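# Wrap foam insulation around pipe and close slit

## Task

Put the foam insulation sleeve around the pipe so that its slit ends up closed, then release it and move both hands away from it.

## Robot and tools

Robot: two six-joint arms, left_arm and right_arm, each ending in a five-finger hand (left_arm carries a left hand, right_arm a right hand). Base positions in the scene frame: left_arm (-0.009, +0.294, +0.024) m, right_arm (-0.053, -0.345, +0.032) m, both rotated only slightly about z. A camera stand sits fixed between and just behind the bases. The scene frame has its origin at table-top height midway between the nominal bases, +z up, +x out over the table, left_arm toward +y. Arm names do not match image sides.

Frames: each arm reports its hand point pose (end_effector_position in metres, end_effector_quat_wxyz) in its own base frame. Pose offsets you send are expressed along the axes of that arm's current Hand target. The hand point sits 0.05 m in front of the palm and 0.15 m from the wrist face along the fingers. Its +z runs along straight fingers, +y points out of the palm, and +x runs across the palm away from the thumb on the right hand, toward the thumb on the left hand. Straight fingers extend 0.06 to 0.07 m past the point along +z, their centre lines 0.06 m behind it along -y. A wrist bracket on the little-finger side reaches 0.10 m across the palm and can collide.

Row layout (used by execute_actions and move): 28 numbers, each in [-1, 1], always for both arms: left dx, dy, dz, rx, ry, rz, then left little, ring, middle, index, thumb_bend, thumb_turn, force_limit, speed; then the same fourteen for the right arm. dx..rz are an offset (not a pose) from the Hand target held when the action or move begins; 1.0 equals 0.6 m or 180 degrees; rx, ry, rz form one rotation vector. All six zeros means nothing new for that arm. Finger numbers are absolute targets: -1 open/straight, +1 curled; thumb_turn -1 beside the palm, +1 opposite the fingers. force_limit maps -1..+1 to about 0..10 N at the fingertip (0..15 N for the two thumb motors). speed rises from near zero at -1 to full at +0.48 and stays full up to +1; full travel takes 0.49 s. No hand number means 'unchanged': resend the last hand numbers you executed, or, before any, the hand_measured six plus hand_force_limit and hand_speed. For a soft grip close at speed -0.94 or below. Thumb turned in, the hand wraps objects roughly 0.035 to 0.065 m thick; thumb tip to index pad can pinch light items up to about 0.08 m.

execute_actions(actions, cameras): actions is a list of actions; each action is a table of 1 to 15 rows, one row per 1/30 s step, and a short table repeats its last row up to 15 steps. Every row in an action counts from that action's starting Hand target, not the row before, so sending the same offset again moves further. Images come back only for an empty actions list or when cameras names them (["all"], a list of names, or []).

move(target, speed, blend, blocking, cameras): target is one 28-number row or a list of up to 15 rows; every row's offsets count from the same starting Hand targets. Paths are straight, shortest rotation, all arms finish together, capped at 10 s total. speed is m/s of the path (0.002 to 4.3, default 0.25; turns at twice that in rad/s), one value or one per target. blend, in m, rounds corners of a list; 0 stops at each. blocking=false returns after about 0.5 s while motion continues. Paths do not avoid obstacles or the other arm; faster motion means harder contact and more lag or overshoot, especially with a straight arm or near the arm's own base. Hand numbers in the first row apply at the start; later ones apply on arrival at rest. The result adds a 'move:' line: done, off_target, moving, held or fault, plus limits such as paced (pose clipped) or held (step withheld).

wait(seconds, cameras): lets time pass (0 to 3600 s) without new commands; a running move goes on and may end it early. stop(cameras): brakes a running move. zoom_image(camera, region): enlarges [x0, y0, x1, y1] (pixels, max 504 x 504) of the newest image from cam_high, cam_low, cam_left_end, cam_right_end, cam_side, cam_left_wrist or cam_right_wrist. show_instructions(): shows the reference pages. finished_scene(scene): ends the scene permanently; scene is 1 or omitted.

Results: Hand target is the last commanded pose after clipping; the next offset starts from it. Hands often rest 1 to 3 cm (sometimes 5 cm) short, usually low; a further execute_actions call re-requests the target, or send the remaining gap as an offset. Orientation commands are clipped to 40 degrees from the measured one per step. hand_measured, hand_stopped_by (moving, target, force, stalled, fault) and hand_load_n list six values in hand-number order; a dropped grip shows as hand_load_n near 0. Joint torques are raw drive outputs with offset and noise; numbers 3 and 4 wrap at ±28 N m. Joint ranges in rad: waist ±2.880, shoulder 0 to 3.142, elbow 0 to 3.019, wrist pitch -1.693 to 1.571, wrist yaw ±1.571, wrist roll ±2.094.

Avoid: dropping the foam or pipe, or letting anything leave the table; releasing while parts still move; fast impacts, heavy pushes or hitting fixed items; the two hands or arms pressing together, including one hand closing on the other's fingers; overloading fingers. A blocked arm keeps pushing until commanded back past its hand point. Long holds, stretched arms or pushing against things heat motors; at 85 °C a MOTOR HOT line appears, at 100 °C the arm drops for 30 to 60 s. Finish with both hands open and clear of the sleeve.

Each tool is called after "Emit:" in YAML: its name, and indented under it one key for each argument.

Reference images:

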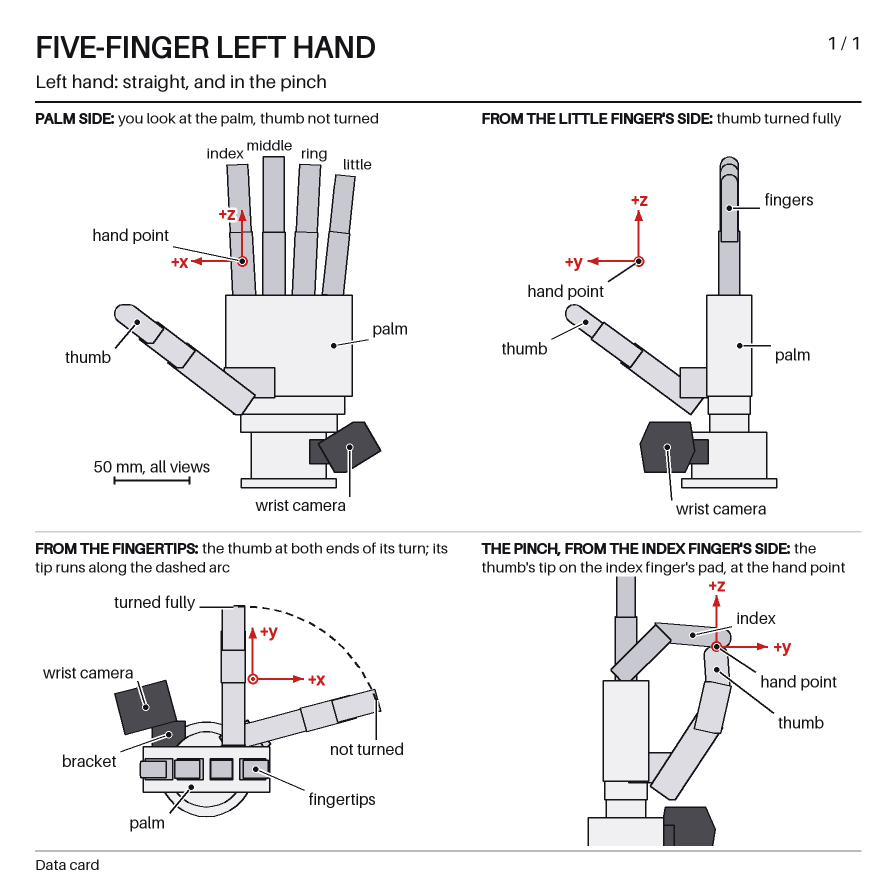

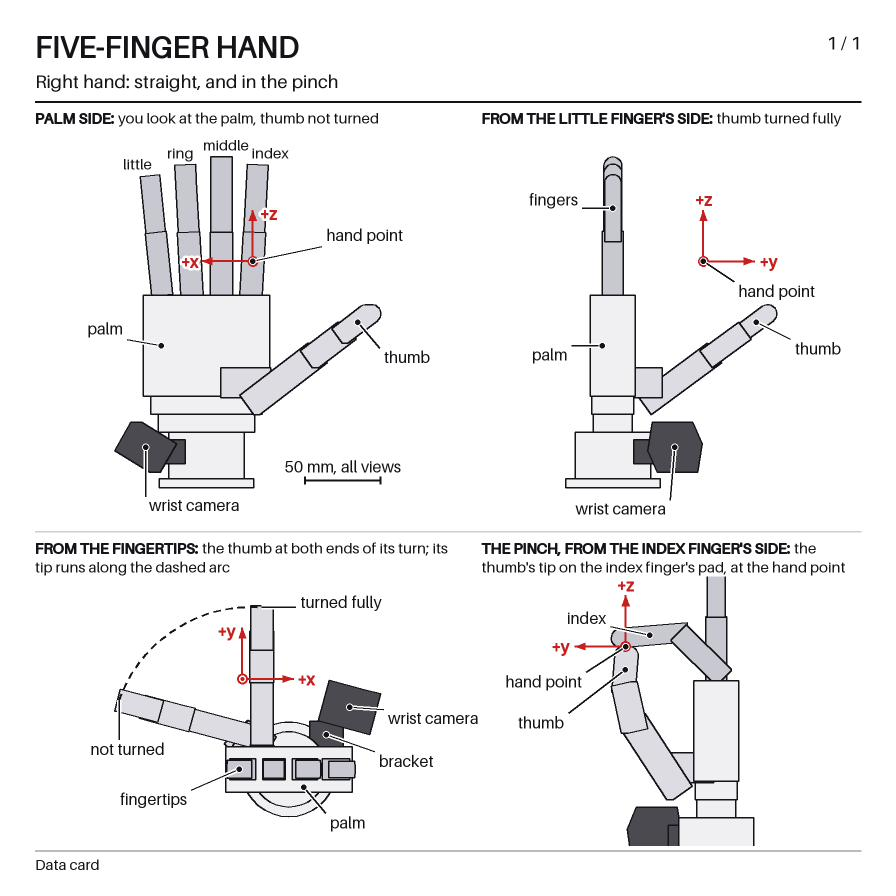

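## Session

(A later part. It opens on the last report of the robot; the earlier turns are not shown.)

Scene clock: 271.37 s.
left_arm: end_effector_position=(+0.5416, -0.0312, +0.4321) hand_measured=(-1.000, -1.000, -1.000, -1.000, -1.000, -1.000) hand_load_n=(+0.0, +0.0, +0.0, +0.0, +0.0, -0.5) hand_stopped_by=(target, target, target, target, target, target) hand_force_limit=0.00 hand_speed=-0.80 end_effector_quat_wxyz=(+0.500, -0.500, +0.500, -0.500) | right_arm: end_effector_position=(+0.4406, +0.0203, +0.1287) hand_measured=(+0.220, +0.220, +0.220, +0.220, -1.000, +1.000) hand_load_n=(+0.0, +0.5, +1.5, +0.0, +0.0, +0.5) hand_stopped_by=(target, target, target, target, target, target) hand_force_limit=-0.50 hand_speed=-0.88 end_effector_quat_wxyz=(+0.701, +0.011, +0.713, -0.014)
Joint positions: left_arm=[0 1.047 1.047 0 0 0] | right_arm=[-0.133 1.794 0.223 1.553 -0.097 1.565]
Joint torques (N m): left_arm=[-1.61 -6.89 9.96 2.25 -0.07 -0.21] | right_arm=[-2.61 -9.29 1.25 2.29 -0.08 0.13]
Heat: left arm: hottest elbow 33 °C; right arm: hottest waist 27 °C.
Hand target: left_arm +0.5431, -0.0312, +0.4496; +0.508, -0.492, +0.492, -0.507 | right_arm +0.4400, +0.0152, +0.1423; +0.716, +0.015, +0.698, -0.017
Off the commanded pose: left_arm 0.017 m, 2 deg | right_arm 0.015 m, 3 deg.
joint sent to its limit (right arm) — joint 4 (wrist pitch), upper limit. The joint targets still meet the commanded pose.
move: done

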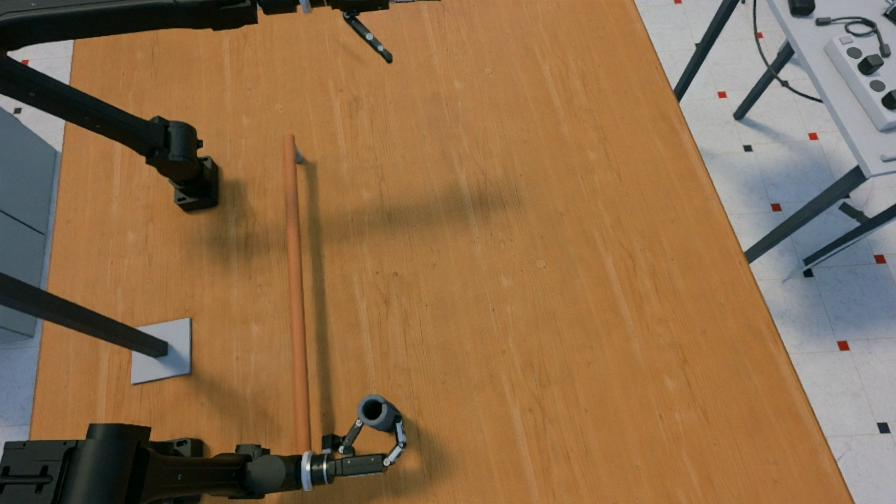

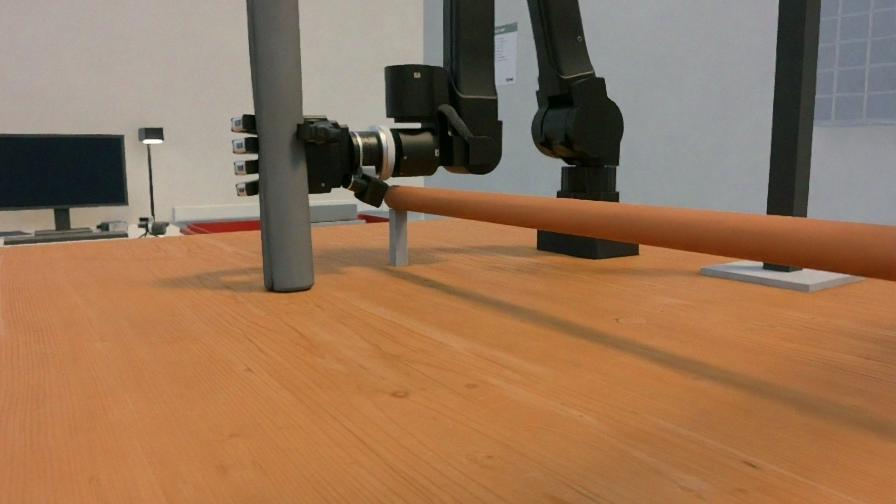

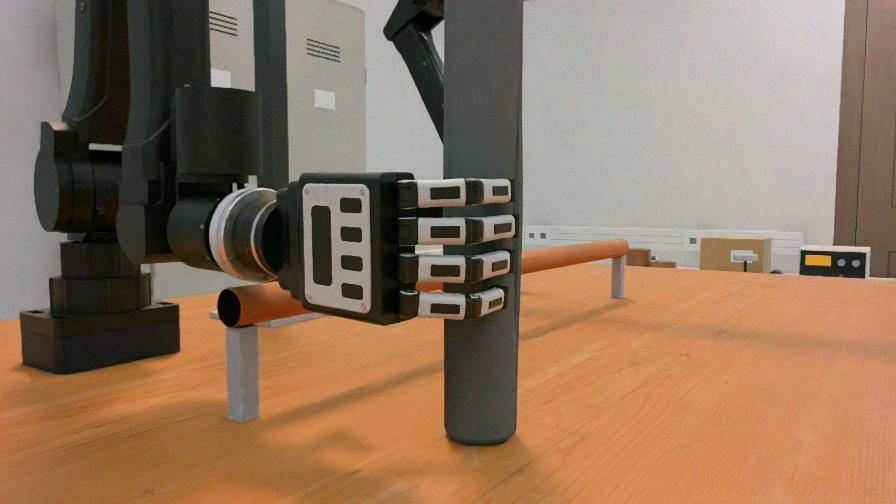

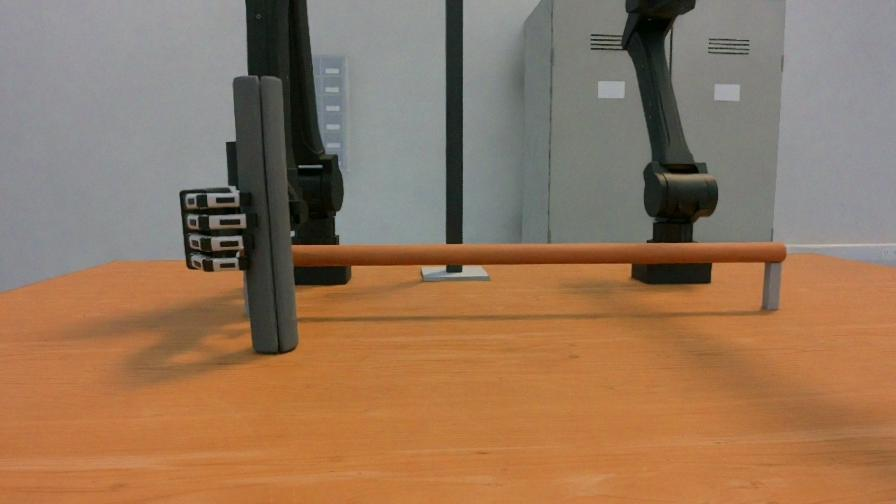

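Emit:
move:
  target:
    - [0,0,0,0,0,0,-1,-1,-1,-1,-1,-1,0,-0.8,0,0,0,0,0,0,0.25,0.24,0.24,0.25,-1,1,-0.5,-0.88]
  cameras: ["cam_high","cam_left_end","cam_right_end","cam_side"]

Emit:
zoom_image:
  camera: "cam_high"
  region: [310, 365, 460, 480]

Scene clock: 274.00 s.
left_arm: end_effector_position=(+0.5416, -0.0312, +0.4321) hand_measured=(-1.000, -1.000, -1.000, -1.000, -1.000, -1.000) hand_load_n=(+0.0, +0.0, +0.0, +0.0, +0.0, +0.0) hand_stopped_by=(target, target, target, target, target, target) hand_force_limit=0.00 hand_speed=-0.80 end_effector_quat_wxyz=(+0.500, -0.500, +0.500, -0.500) | right_arm: end_effector_position=(+0.4406, +0.0203, +0.1287) hand_measured=(+0.250, +0.240, +0.240, +0.250, -1.000, +1.000) hand_load_n=(+0.0, +0.5, +1.0, +0.5, +0.0, +0.5) hand_stopped_by=(target, target, target, target, target, target) hand_force_limit=-0.50 hand_speed=-0.88 end_effector_quat_wxyz=(+0.701, +0.011, +0.713, -0.014)
Joint positions: left_arm=[0 1.047 1.047 0 0 0] | right_arm=[-0.133 1.794 0.223 1.553 -0.097 1.565]
Joint torques (N m): left_arm=[-1.96 -7 9.91 2.29 -0.06 -0.2] | right_arm=[-2.26 -9 1.28 2.28 -0.08 0.13]
Heat: left arm: hottest elbow 33 °C; right arm: hottest waist 27 °C.
Hand target: left_arm +0.5431, -0.0312, +0.4496; +0.508, -0.492, +0.492, -0.507 | right_arm +0.4400, +0.0152, +0.1423; +0.716, +0.015, +0.698, -0.017
Off the commanded pose: left_arm 0.017 m, 2 deg | right_arm 0.015 m, 3 deg.
joint sent to its limit (right arm) — joint 4 (wrist pitch), upper limit. The joint targets still meet the commanded pose.
move: done

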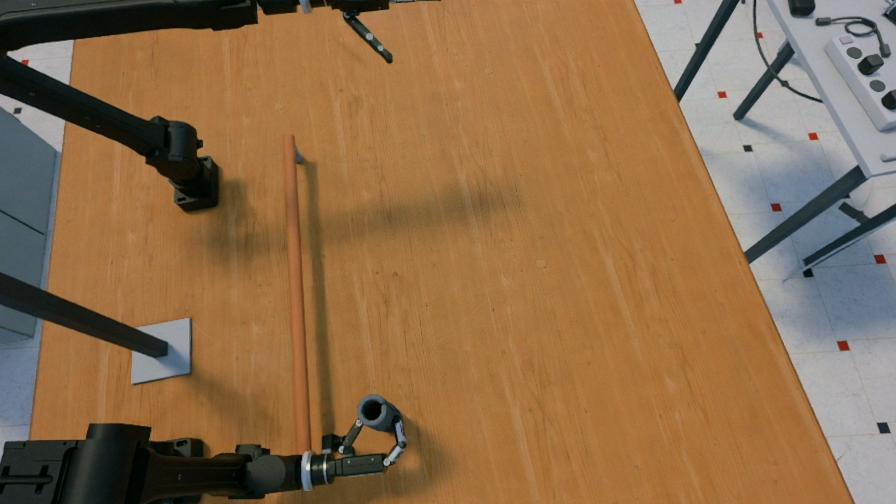

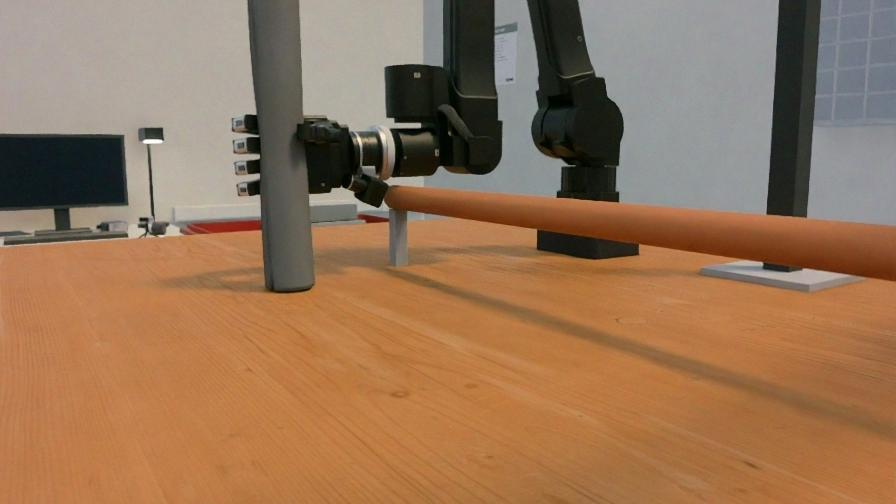

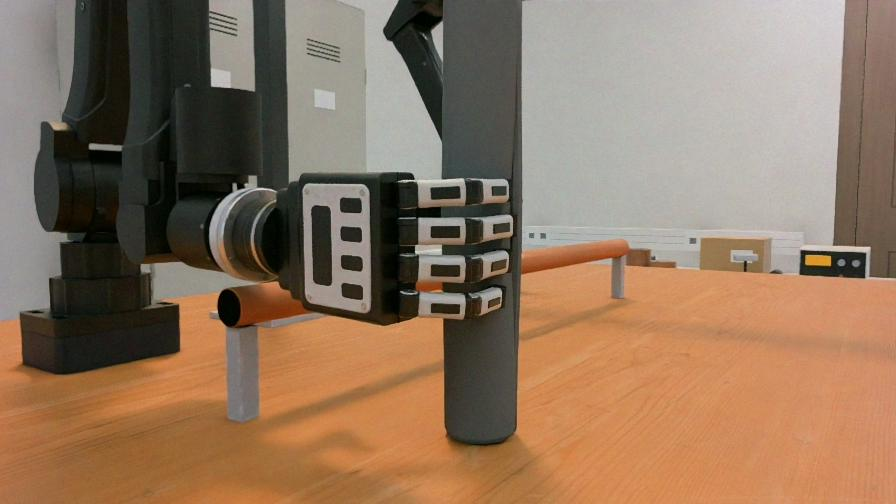

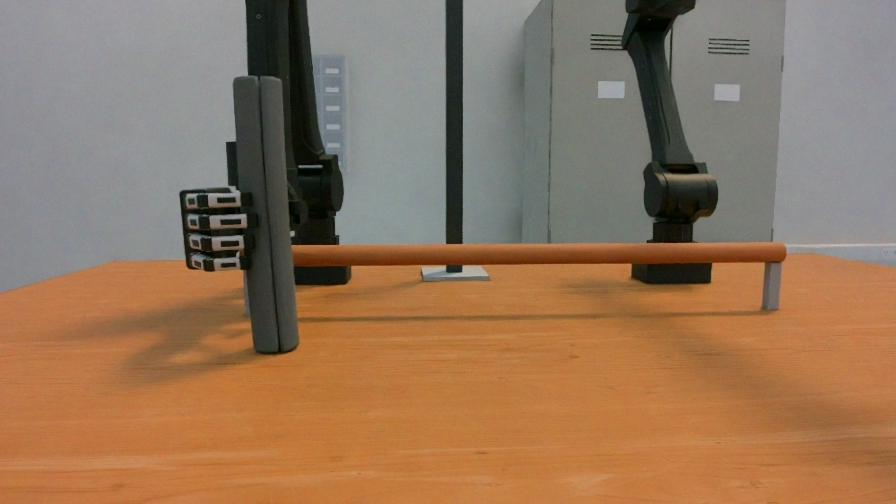

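Scaled by 3.360.

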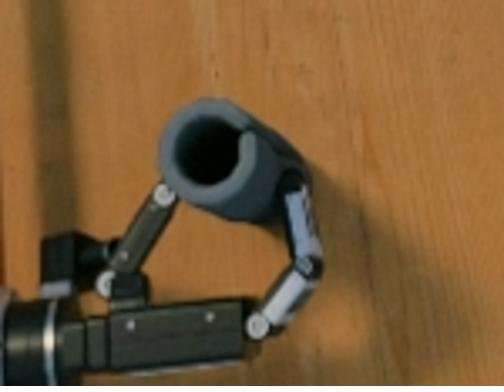

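Emit:
move:
  target:
    - [0,0,0,0,0,0,-1,-1,-1,-1,-1,-1,0,-0.8,0,0,0,0,0,0,0.29,0.28,0.28,0.29,-1,1,-0.4,-0.88]
  cameras: ["cam_high","cam_left_end","cam_side"]

Emit:
zoom_image:
  camera: "cam_high"
  region: [310, 365, 460, 480]

Scene clock: 274.67 s.
left_arm: end_effector_position=(+0.5416, -0.0312, +0.4321) hand_measured=(-1.000, -1.000, -1.000, -1.000, -1.000, -1.000) hand_load_n=(+0.0, +0.0, +0.0, +0.0, -0.5, -0.5) hand_stopped_by=(target, target, target, target, target, target) hand_force_limit=0.00 hand_speed=-0.80 end_effector_quat_wxyz=(+0.500, -0.500, +0.500, -0.500) | right_arm: end_effector_position=(+0.4406, +0.0203, +0.1287) hand_measured=(+0.290, +0.280, +0.280, +0.290, -1.000, +1.000) hand_load_n=(+0.0, +0.0, +1.0, +1.0, +0.0, +0.5) hand_stopped_by=(target, target, target, target, target, target) hand_force_limit=-0.40 hand_speed=-0.88 end_effector_quat_wxyz=(+0.701, +0.011, +0.713, -0.014)
Joint positions: left_arm=[0 1.047 1.047 0 0 0] | right_arm=[-0.133 1.794 0.223 1.553 -0.097 1.565]
Joint torques (N m): left_arm=[-1.61 -7 9.89 2.37 -0.05 -0.2] | right_arm=[-2.49 -9.17 1.29 2.32 -0.08 0.13]
Heat: left arm: hottest elbow 33 °C; right arm: hottest waist 27 °C.
Hand target: left_arm +0.5431, -0.0312, +0.4496; +0.508, -0.492, +0.492, -0.507 | right_arm +0.4400, +0.0152, +0.1423; +0.716, +0.015, +0.698, -0.017
Off the commanded pose: left_arm 0.017 m, 2 deg | right_arm 0.015 m, 3 deg.
joint sent to its limit (right arm) — joint 4 (wrist pitch), upper limit. The joint targets still meet the commanded pose.
move: done

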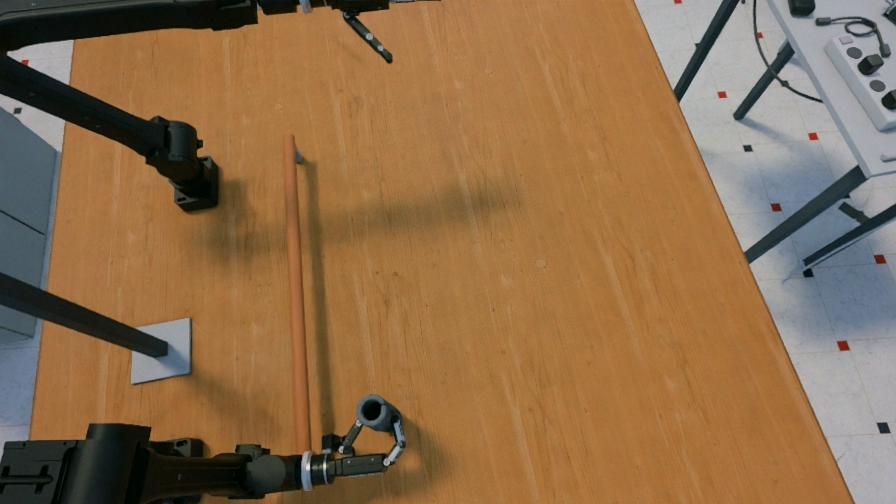

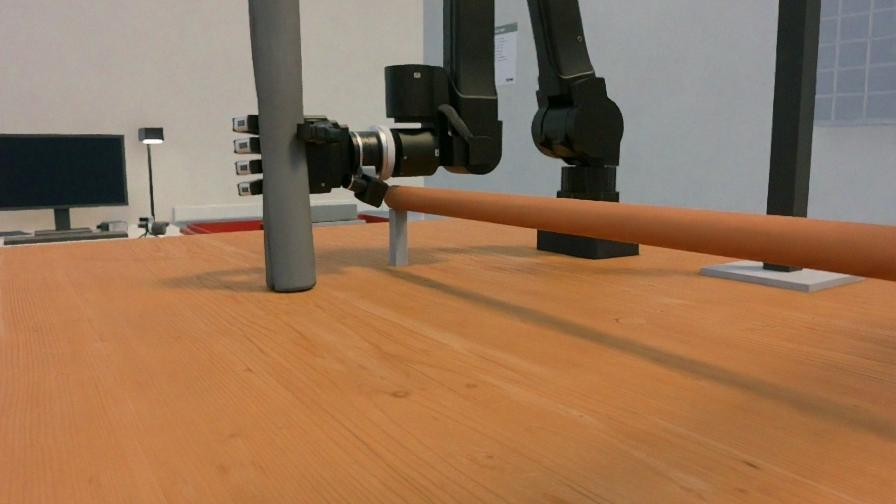

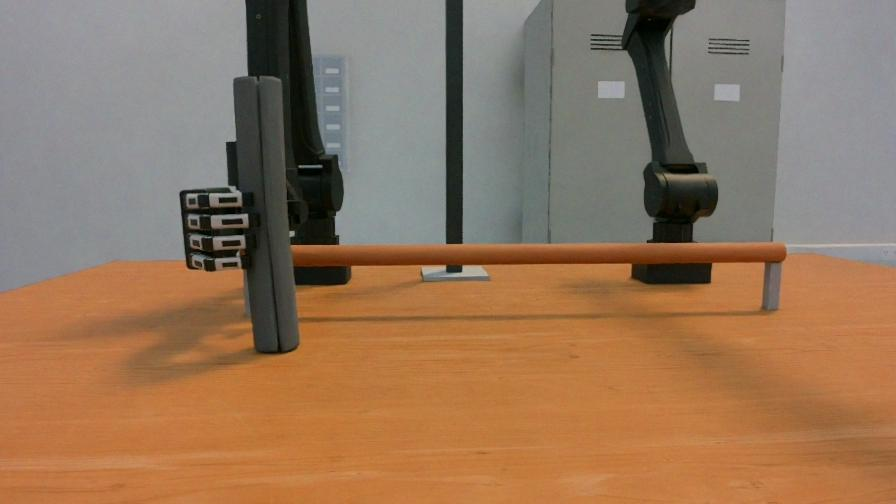

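Scaled by 3.360.

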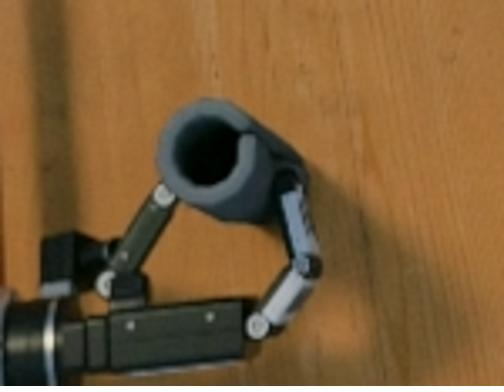

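Emit:
move:
  target:
    - [0,0,0,0,0,0,-1,-1,-1,-1,-1,-1,0,-0.8,0,0,0,0,0,0,0.34,0.33,0.33,0.34,-1,1,-0.5,-0.88]

Emit:
move:
  target:
    - [0,0,0,0,0,0,-1,-1,-1,-1,-1,-1,0,-0.8,-0.11,0,0,0,0,0,0.34,0.33,0.33,0.34,-1,1,-0.5,-0.88]
  speed: 0.06
  cameras: ["cam_high","cam_left_end","cam_right_end","cam_side"]

Scene clock: 275.40 s.
left_arm: end_effector_position=(+0.5416, -0.0312, +0.4321) hand_measured=(-1.000, -1.000, -1.000, -1.000, -1.000, -1.000) hand_load_n=(+0.0, +0.0, +0.0, -0.5, +0.0, -0.5) hand_stopped_by=(target, target, target, target, target, target) hand_force_limit=0.00 hand_speed=-0.80 end_effector_quat_wxyz=(+0.500, -0.500, +0.500, -0.500) | right_arm: end_effector_position=(+0.4406, +0.0203, +0.1287) hand_measured=(+0.340, +0.330, +0.330, +0.340, -1.000, +1.000) hand_load_n=(+0.0, +0.5, +1.0, +1.0, +0.0, +0.5) hand_stopped_by=(target, target, target, target, target, target) hand_force_limit=-0.50 hand_speed=-0.88 end_effector_quat_wxyz=(+0.701, +0.011, +0.713, -0.014)
Joint positions: left_arm=[0 1.047 1.047 0 0 0] | right_arm=[-0.133 1.794 0.223 1.553 -0.097 1.565]
Joint torques (N m): left_arm=[-1.9 -7.06 9.91 2.3 -0.08 -0.19] | right_arm=[-2.96 -8.76 1.2 2.15 -0.12 0.12]
Heat: left arm: hottest elbow 33 °C; right arm: hottest waist 27 °C.
Hand target: left_arm +0.5431, -0.0312, +0.4496; +0.508, -0.492, +0.492, -0.507 | right_arm +0.4400, +0.0152, +0.1423; +0.716, +0.015, +0.698, -0.017
Off the commanded pose: left_arm 0.017 m, 2 deg | right_arm 0.015 m, 3 deg.
joint sent to its limit (right arm) — joint 4 (wrist pitch), upper limit. The joint targets still meet the commanded pose.
move: done

Scene clock: 277.20 s.
left_arm: end_effector_position=(+0.5416, -0.0312, +0.4321) hand_measured=(-1.000, -1.000, -1.000, -1.000, -1.000, -1.000) hand_load_n=(+0.0, +0.0, +0.0, +0.0, +0.0, +0.0) hand_stopped_by=(target, target, target, target, target, target) hand_force_limit=0.00 hand_speed=-0.80 end_effector_quat_wxyz=(+0.500, -0.500, +0.500, -0.500) | right_arm: end_effector_position=(+0.4358, +0.0210, +0.1980) hand_measured=(+0.340, +0.330, +0.330, +0.340, -1.000, +1.000) hand_load_n=(+0.0, +0.5, +1.5, +1.5, +0.0, +0.5) hand_stopped_by=(target, target, target, target, target, target) hand_force_limit=-0.50 hand_speed=-0.88 end_effector_quat_wxyz=(+0.709, +0.010, +0.705, -0.015)
Joint positions: left_arm=[0 1.047 1.047 0 0 0] | right_arm=[-0.133 1.368 0.217 1.156 -0.097 1.565]
Joint torques (N m): left_arm=[-1.85 -7.12 9.96 2.25 -0.07 -0.19] | right_arm=[-2.37 -6.89 4.52 1.37 -0.04 0.13]
Heat: left arm: hottest elbow 33 °C; right arm: hottest waist 27 °C.
Hand target: left_arm +0.5431, -0.0312, +0.4496; +0.508, -0.492, +0.492, -0.507 | right_arm +0.4383, +0.0154, +0.2083; +0.716, +0.015, +0.698, -0.017
Off the commanded pose: left_arm 0.017 m, 2 deg | right_arm 0.012 m, 1 deg.
move: off_target (right_arm)

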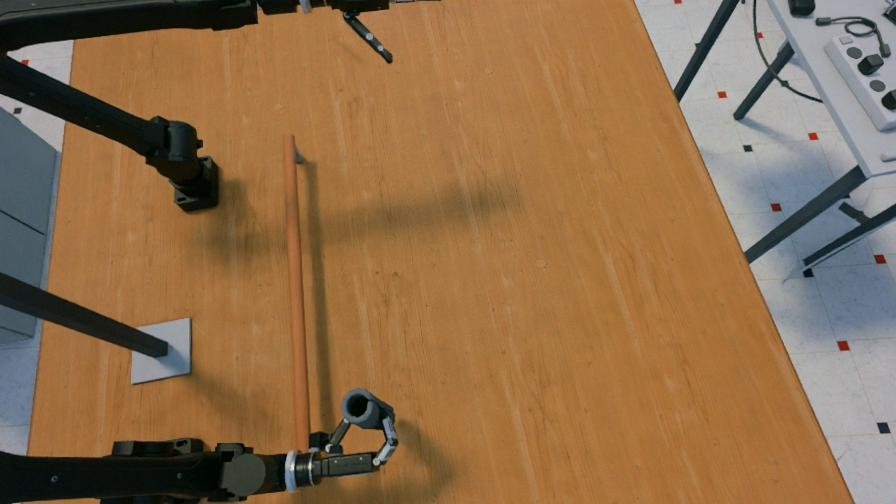

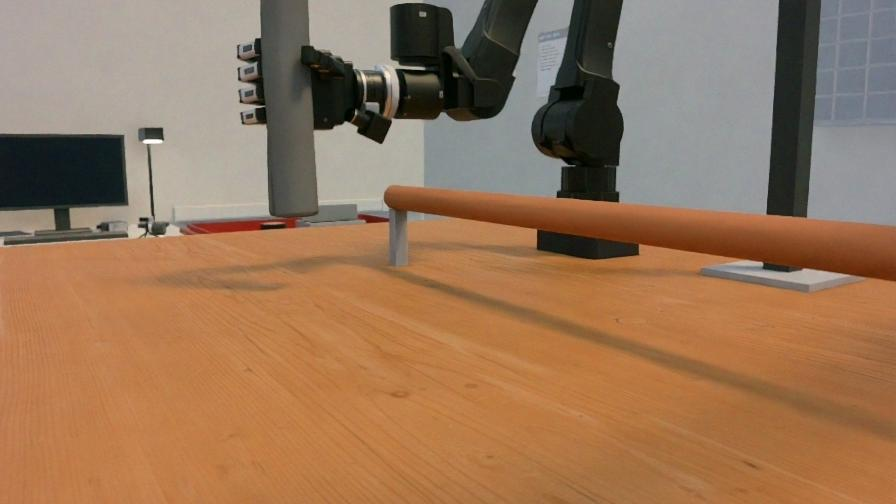

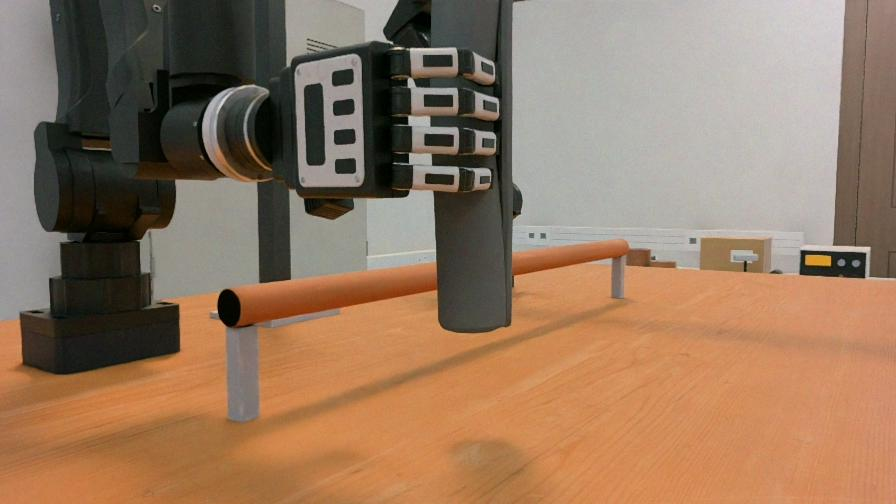

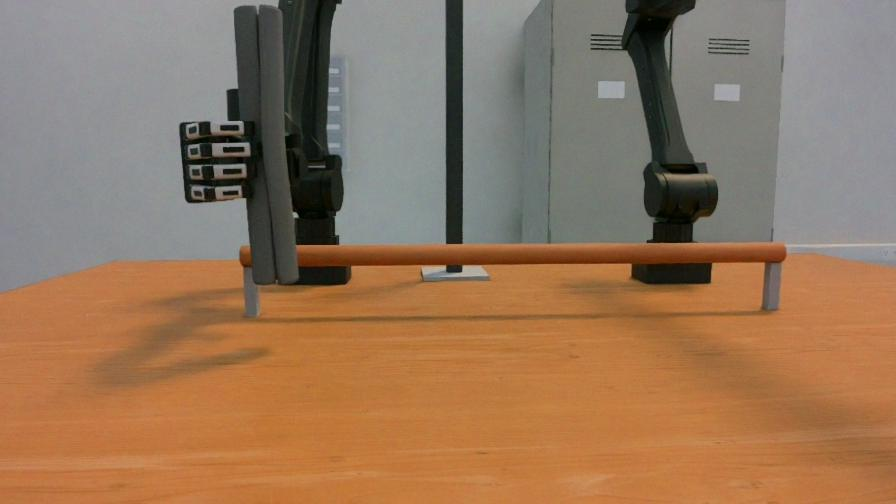

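Emit:
zoom_image:
  camera: "cam_high"
  region: [290, 360, 440, 480]

Emit:
zoom_image:
  camera: "cam_side"
  region: [160, 0, 340, 300]

Scaled by 3.360.

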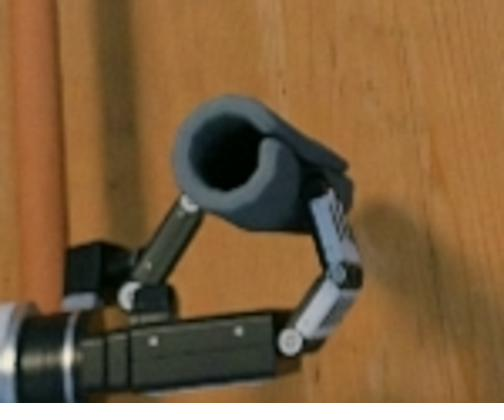

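Scaled by 1.680.

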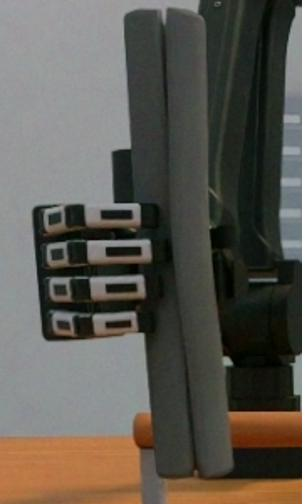

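Emit:
move:
  target:
    - [0,0,0,0,0,0,-1,-1,-1,-1,-1,-1,0,-0.8,-0.0227,0.305,-0.077,-0.3048,0.2732,-0.4568,0.34,0.33,0.33,0.34,-1,1,-0.5,-0.88]
  speed: 0.16
  cameras: ["cam_high","cam_left_end","cam_right_end","cam_side"]

Scene clock: 284.67 s.
left_arm: end_effector_position=(+0.5416, -0.0312, +0.4321) hand_measured=(-1.000, -1.000, -1.000, -1.000, -1.000, -1.000) hand_load_n=(+0.0, +0.0, +0.0, +0.0, +0.0, -0.5) hand_stopped_by=(target, target, target, target, target, target) hand_force_limit=0.00 hand_speed=-0.80 end_effector_quat_wxyz=(+0.500, -0.500, +0.500, -0.500) | right_arm: end_effector_position=(+0.3905, +0.1917, +0.2042) hand_measured=(+0.340, +0.330, +0.330, +0.340, -1.000, +1.000) hand_load_n=(+0.0, +0.5, +1.0, +1.0, +0.0, +1.0) hand_stopped_by=(target, target, target, target, target, target) hand_force_limit=-0.50 hand_speed=-0.88 end_effector_quat_wxyz=(-0.137, +0.700, -0.684, +0.151)
Joint positions: left_arm=[0 1.047 1.047 0 0 0] | right_arm=[0.423 1.329 1.229 -1.098 0.179 0.366]
Joint torques (N m): left_arm=[-1.67 -6.77 9.98 2.32 -0.07 -0.21] | right_arm=[-0.67 -8.35 9.88 0.17 0.23 0.01]
Heat: left arm: hottest elbow 33 °C; right arm: hottest waist 27 °C.
Hand target: left_arm +0.5431, -0.0312, +0.4496; +0.508, -0.492, +0.492, -0.507 | right_arm +0.4002, +0.2004, +0.2202; -0.149, +0.704, -0.676, +0.158
Off the commanded pose: left_arm 0.017 m, 2 deg | right_arm 0.021 m, 2 deg.
move: off_target (right_arm)

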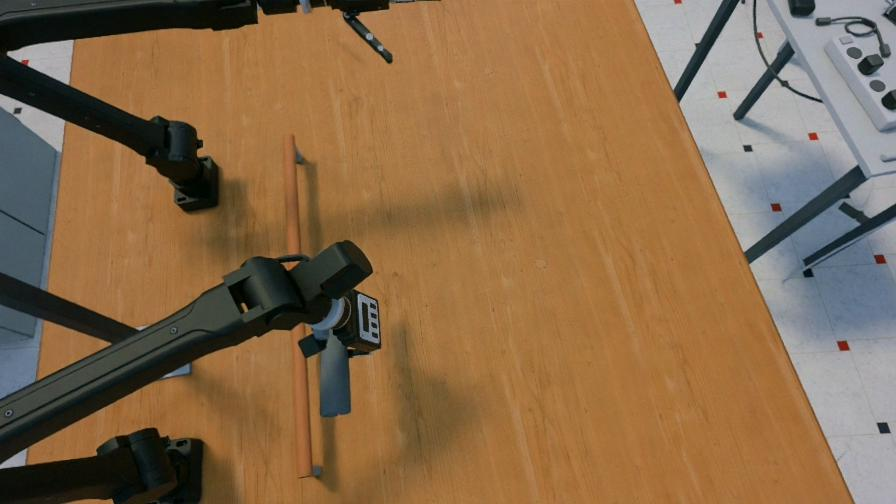

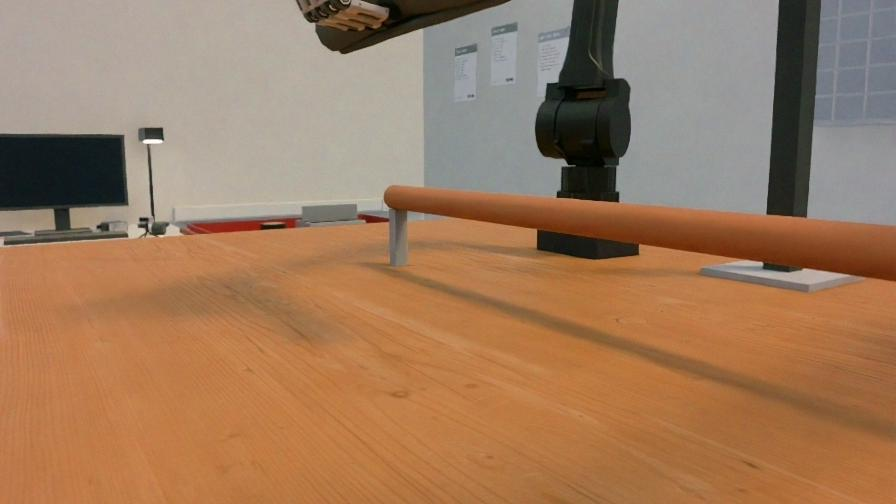

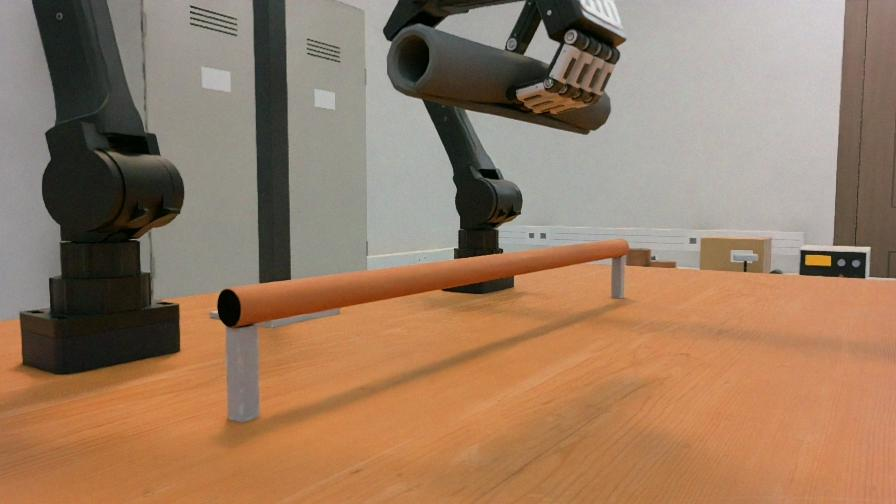

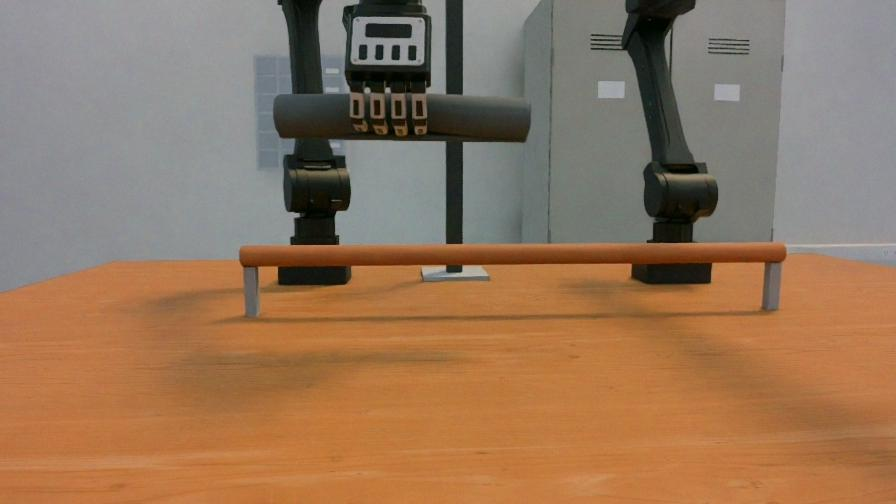

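Emit:
zoom_image:
  camera: "cam_right_end"
  region: [360, 0, 660, 170]

Emit:
zoom_image:
  camera: "cam_side"
  region: [260, 70, 550, 170]

Scaled by 1.680.

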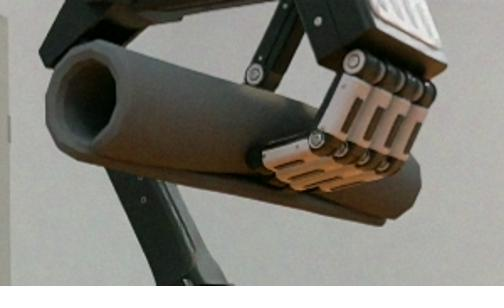

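Scaled by 1.738.

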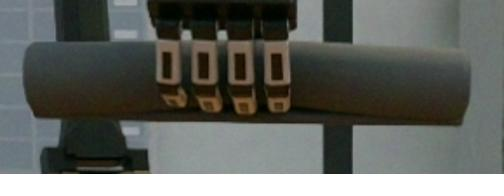

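Emit:
execute_actions:
  actions: []
  cameras: ["cam_right_wrist","cam_low","cam_left_end"]

Scene clock: 284.93 s.
left_arm: end_effector_position=(+0.5416, -0.0312, +0.4321) hand_measured=(-1.000, -1.000, -1.000, -1.000, -1.000, -1.000) hand_load_n=(+0.0, +0.0, +0.0, +0.0, +0.0, -0.5) hand_stopped_by=(target, target, target, target, target, target) hand_force_limit=0.00 hand_speed=-0.80 end_effector_quat_wxyz=(+0.500, -0.500, +0.500, -0.500) | right_arm: end_effector_position=(+0.3904, +0.1916, +0.2042) hand_measured=(+0.340, +0.330, +0.330, +0.340, -1.000, +1.000) hand_load_n=(+0.0, +0.5, +1.5, +1.0, +0.5, +1.0) hand_stopped_by=(target, target, target, target, target, target) hand_force_limit=-0.50 hand_speed=-0.88 end_effector_quat_wxyz=(-0.137, +0.700, -0.684, +0.151)
Joint positions: left_arm=[0 1.047 1.047 0 0 0] | right_arm=[0.423 1.329 1.229 -1.099 0.179 0.366]
Joint velocities: within noise
Joint torques (N m): left_arm=[-1.85 -7.18 10.03 2.29 -0.05 -0.21] | right_arm=[-0.56 -8.59 9.85 0.21 0.25 -0.05]
Motor temperatures (°C): left_arm=[24 25 33 28 23 25] | right_arm=[27 24 27 22 23 25]
Heat: left arm: hottest elbow 33 °C; right arm: hottest waist 27 °C.
Hand target: left_arm +0.5431, -0.0312, +0.4496; +0.508, -0.492, +0.492, -0.507 | right_arm +0.4001, +0.2004, +0.2202; -0.149, +0.704, -0.676, +0.158
Off the commanded pose: left_arm 0.017 m, 2 deg | right_arm 0.021 m, 2 deg.
Images, in order (width x height): cam_low 896x504, cam_left_end 896x504, cam_right_wrist 672x504.

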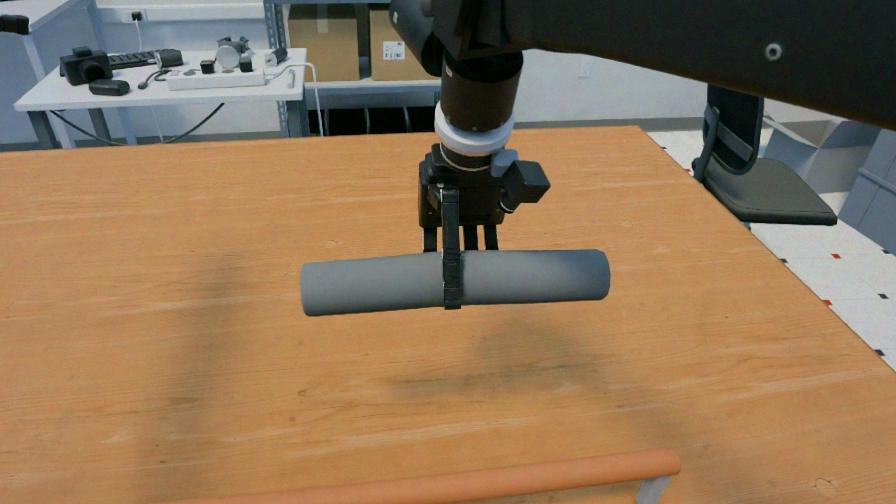

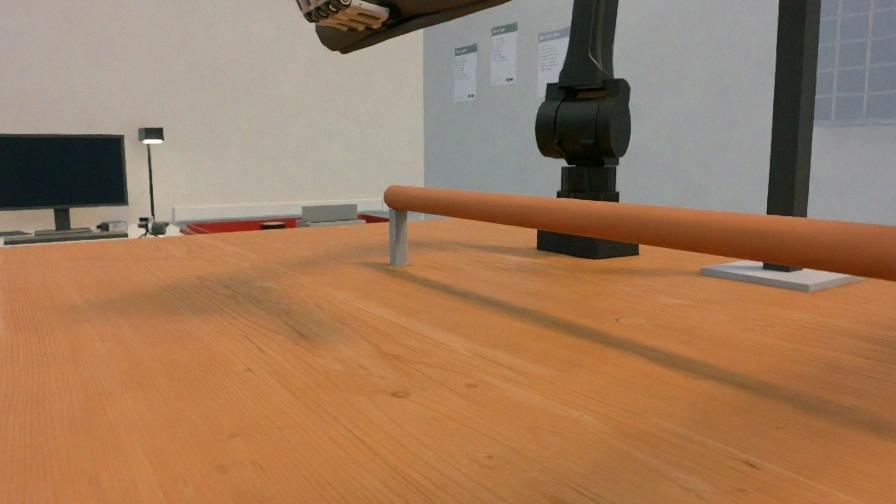

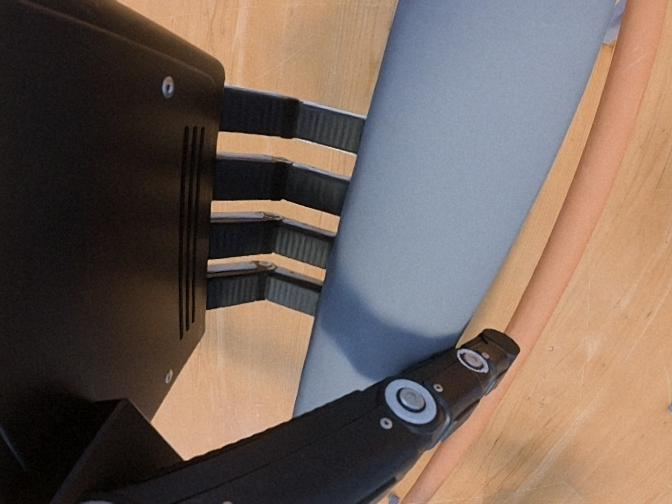

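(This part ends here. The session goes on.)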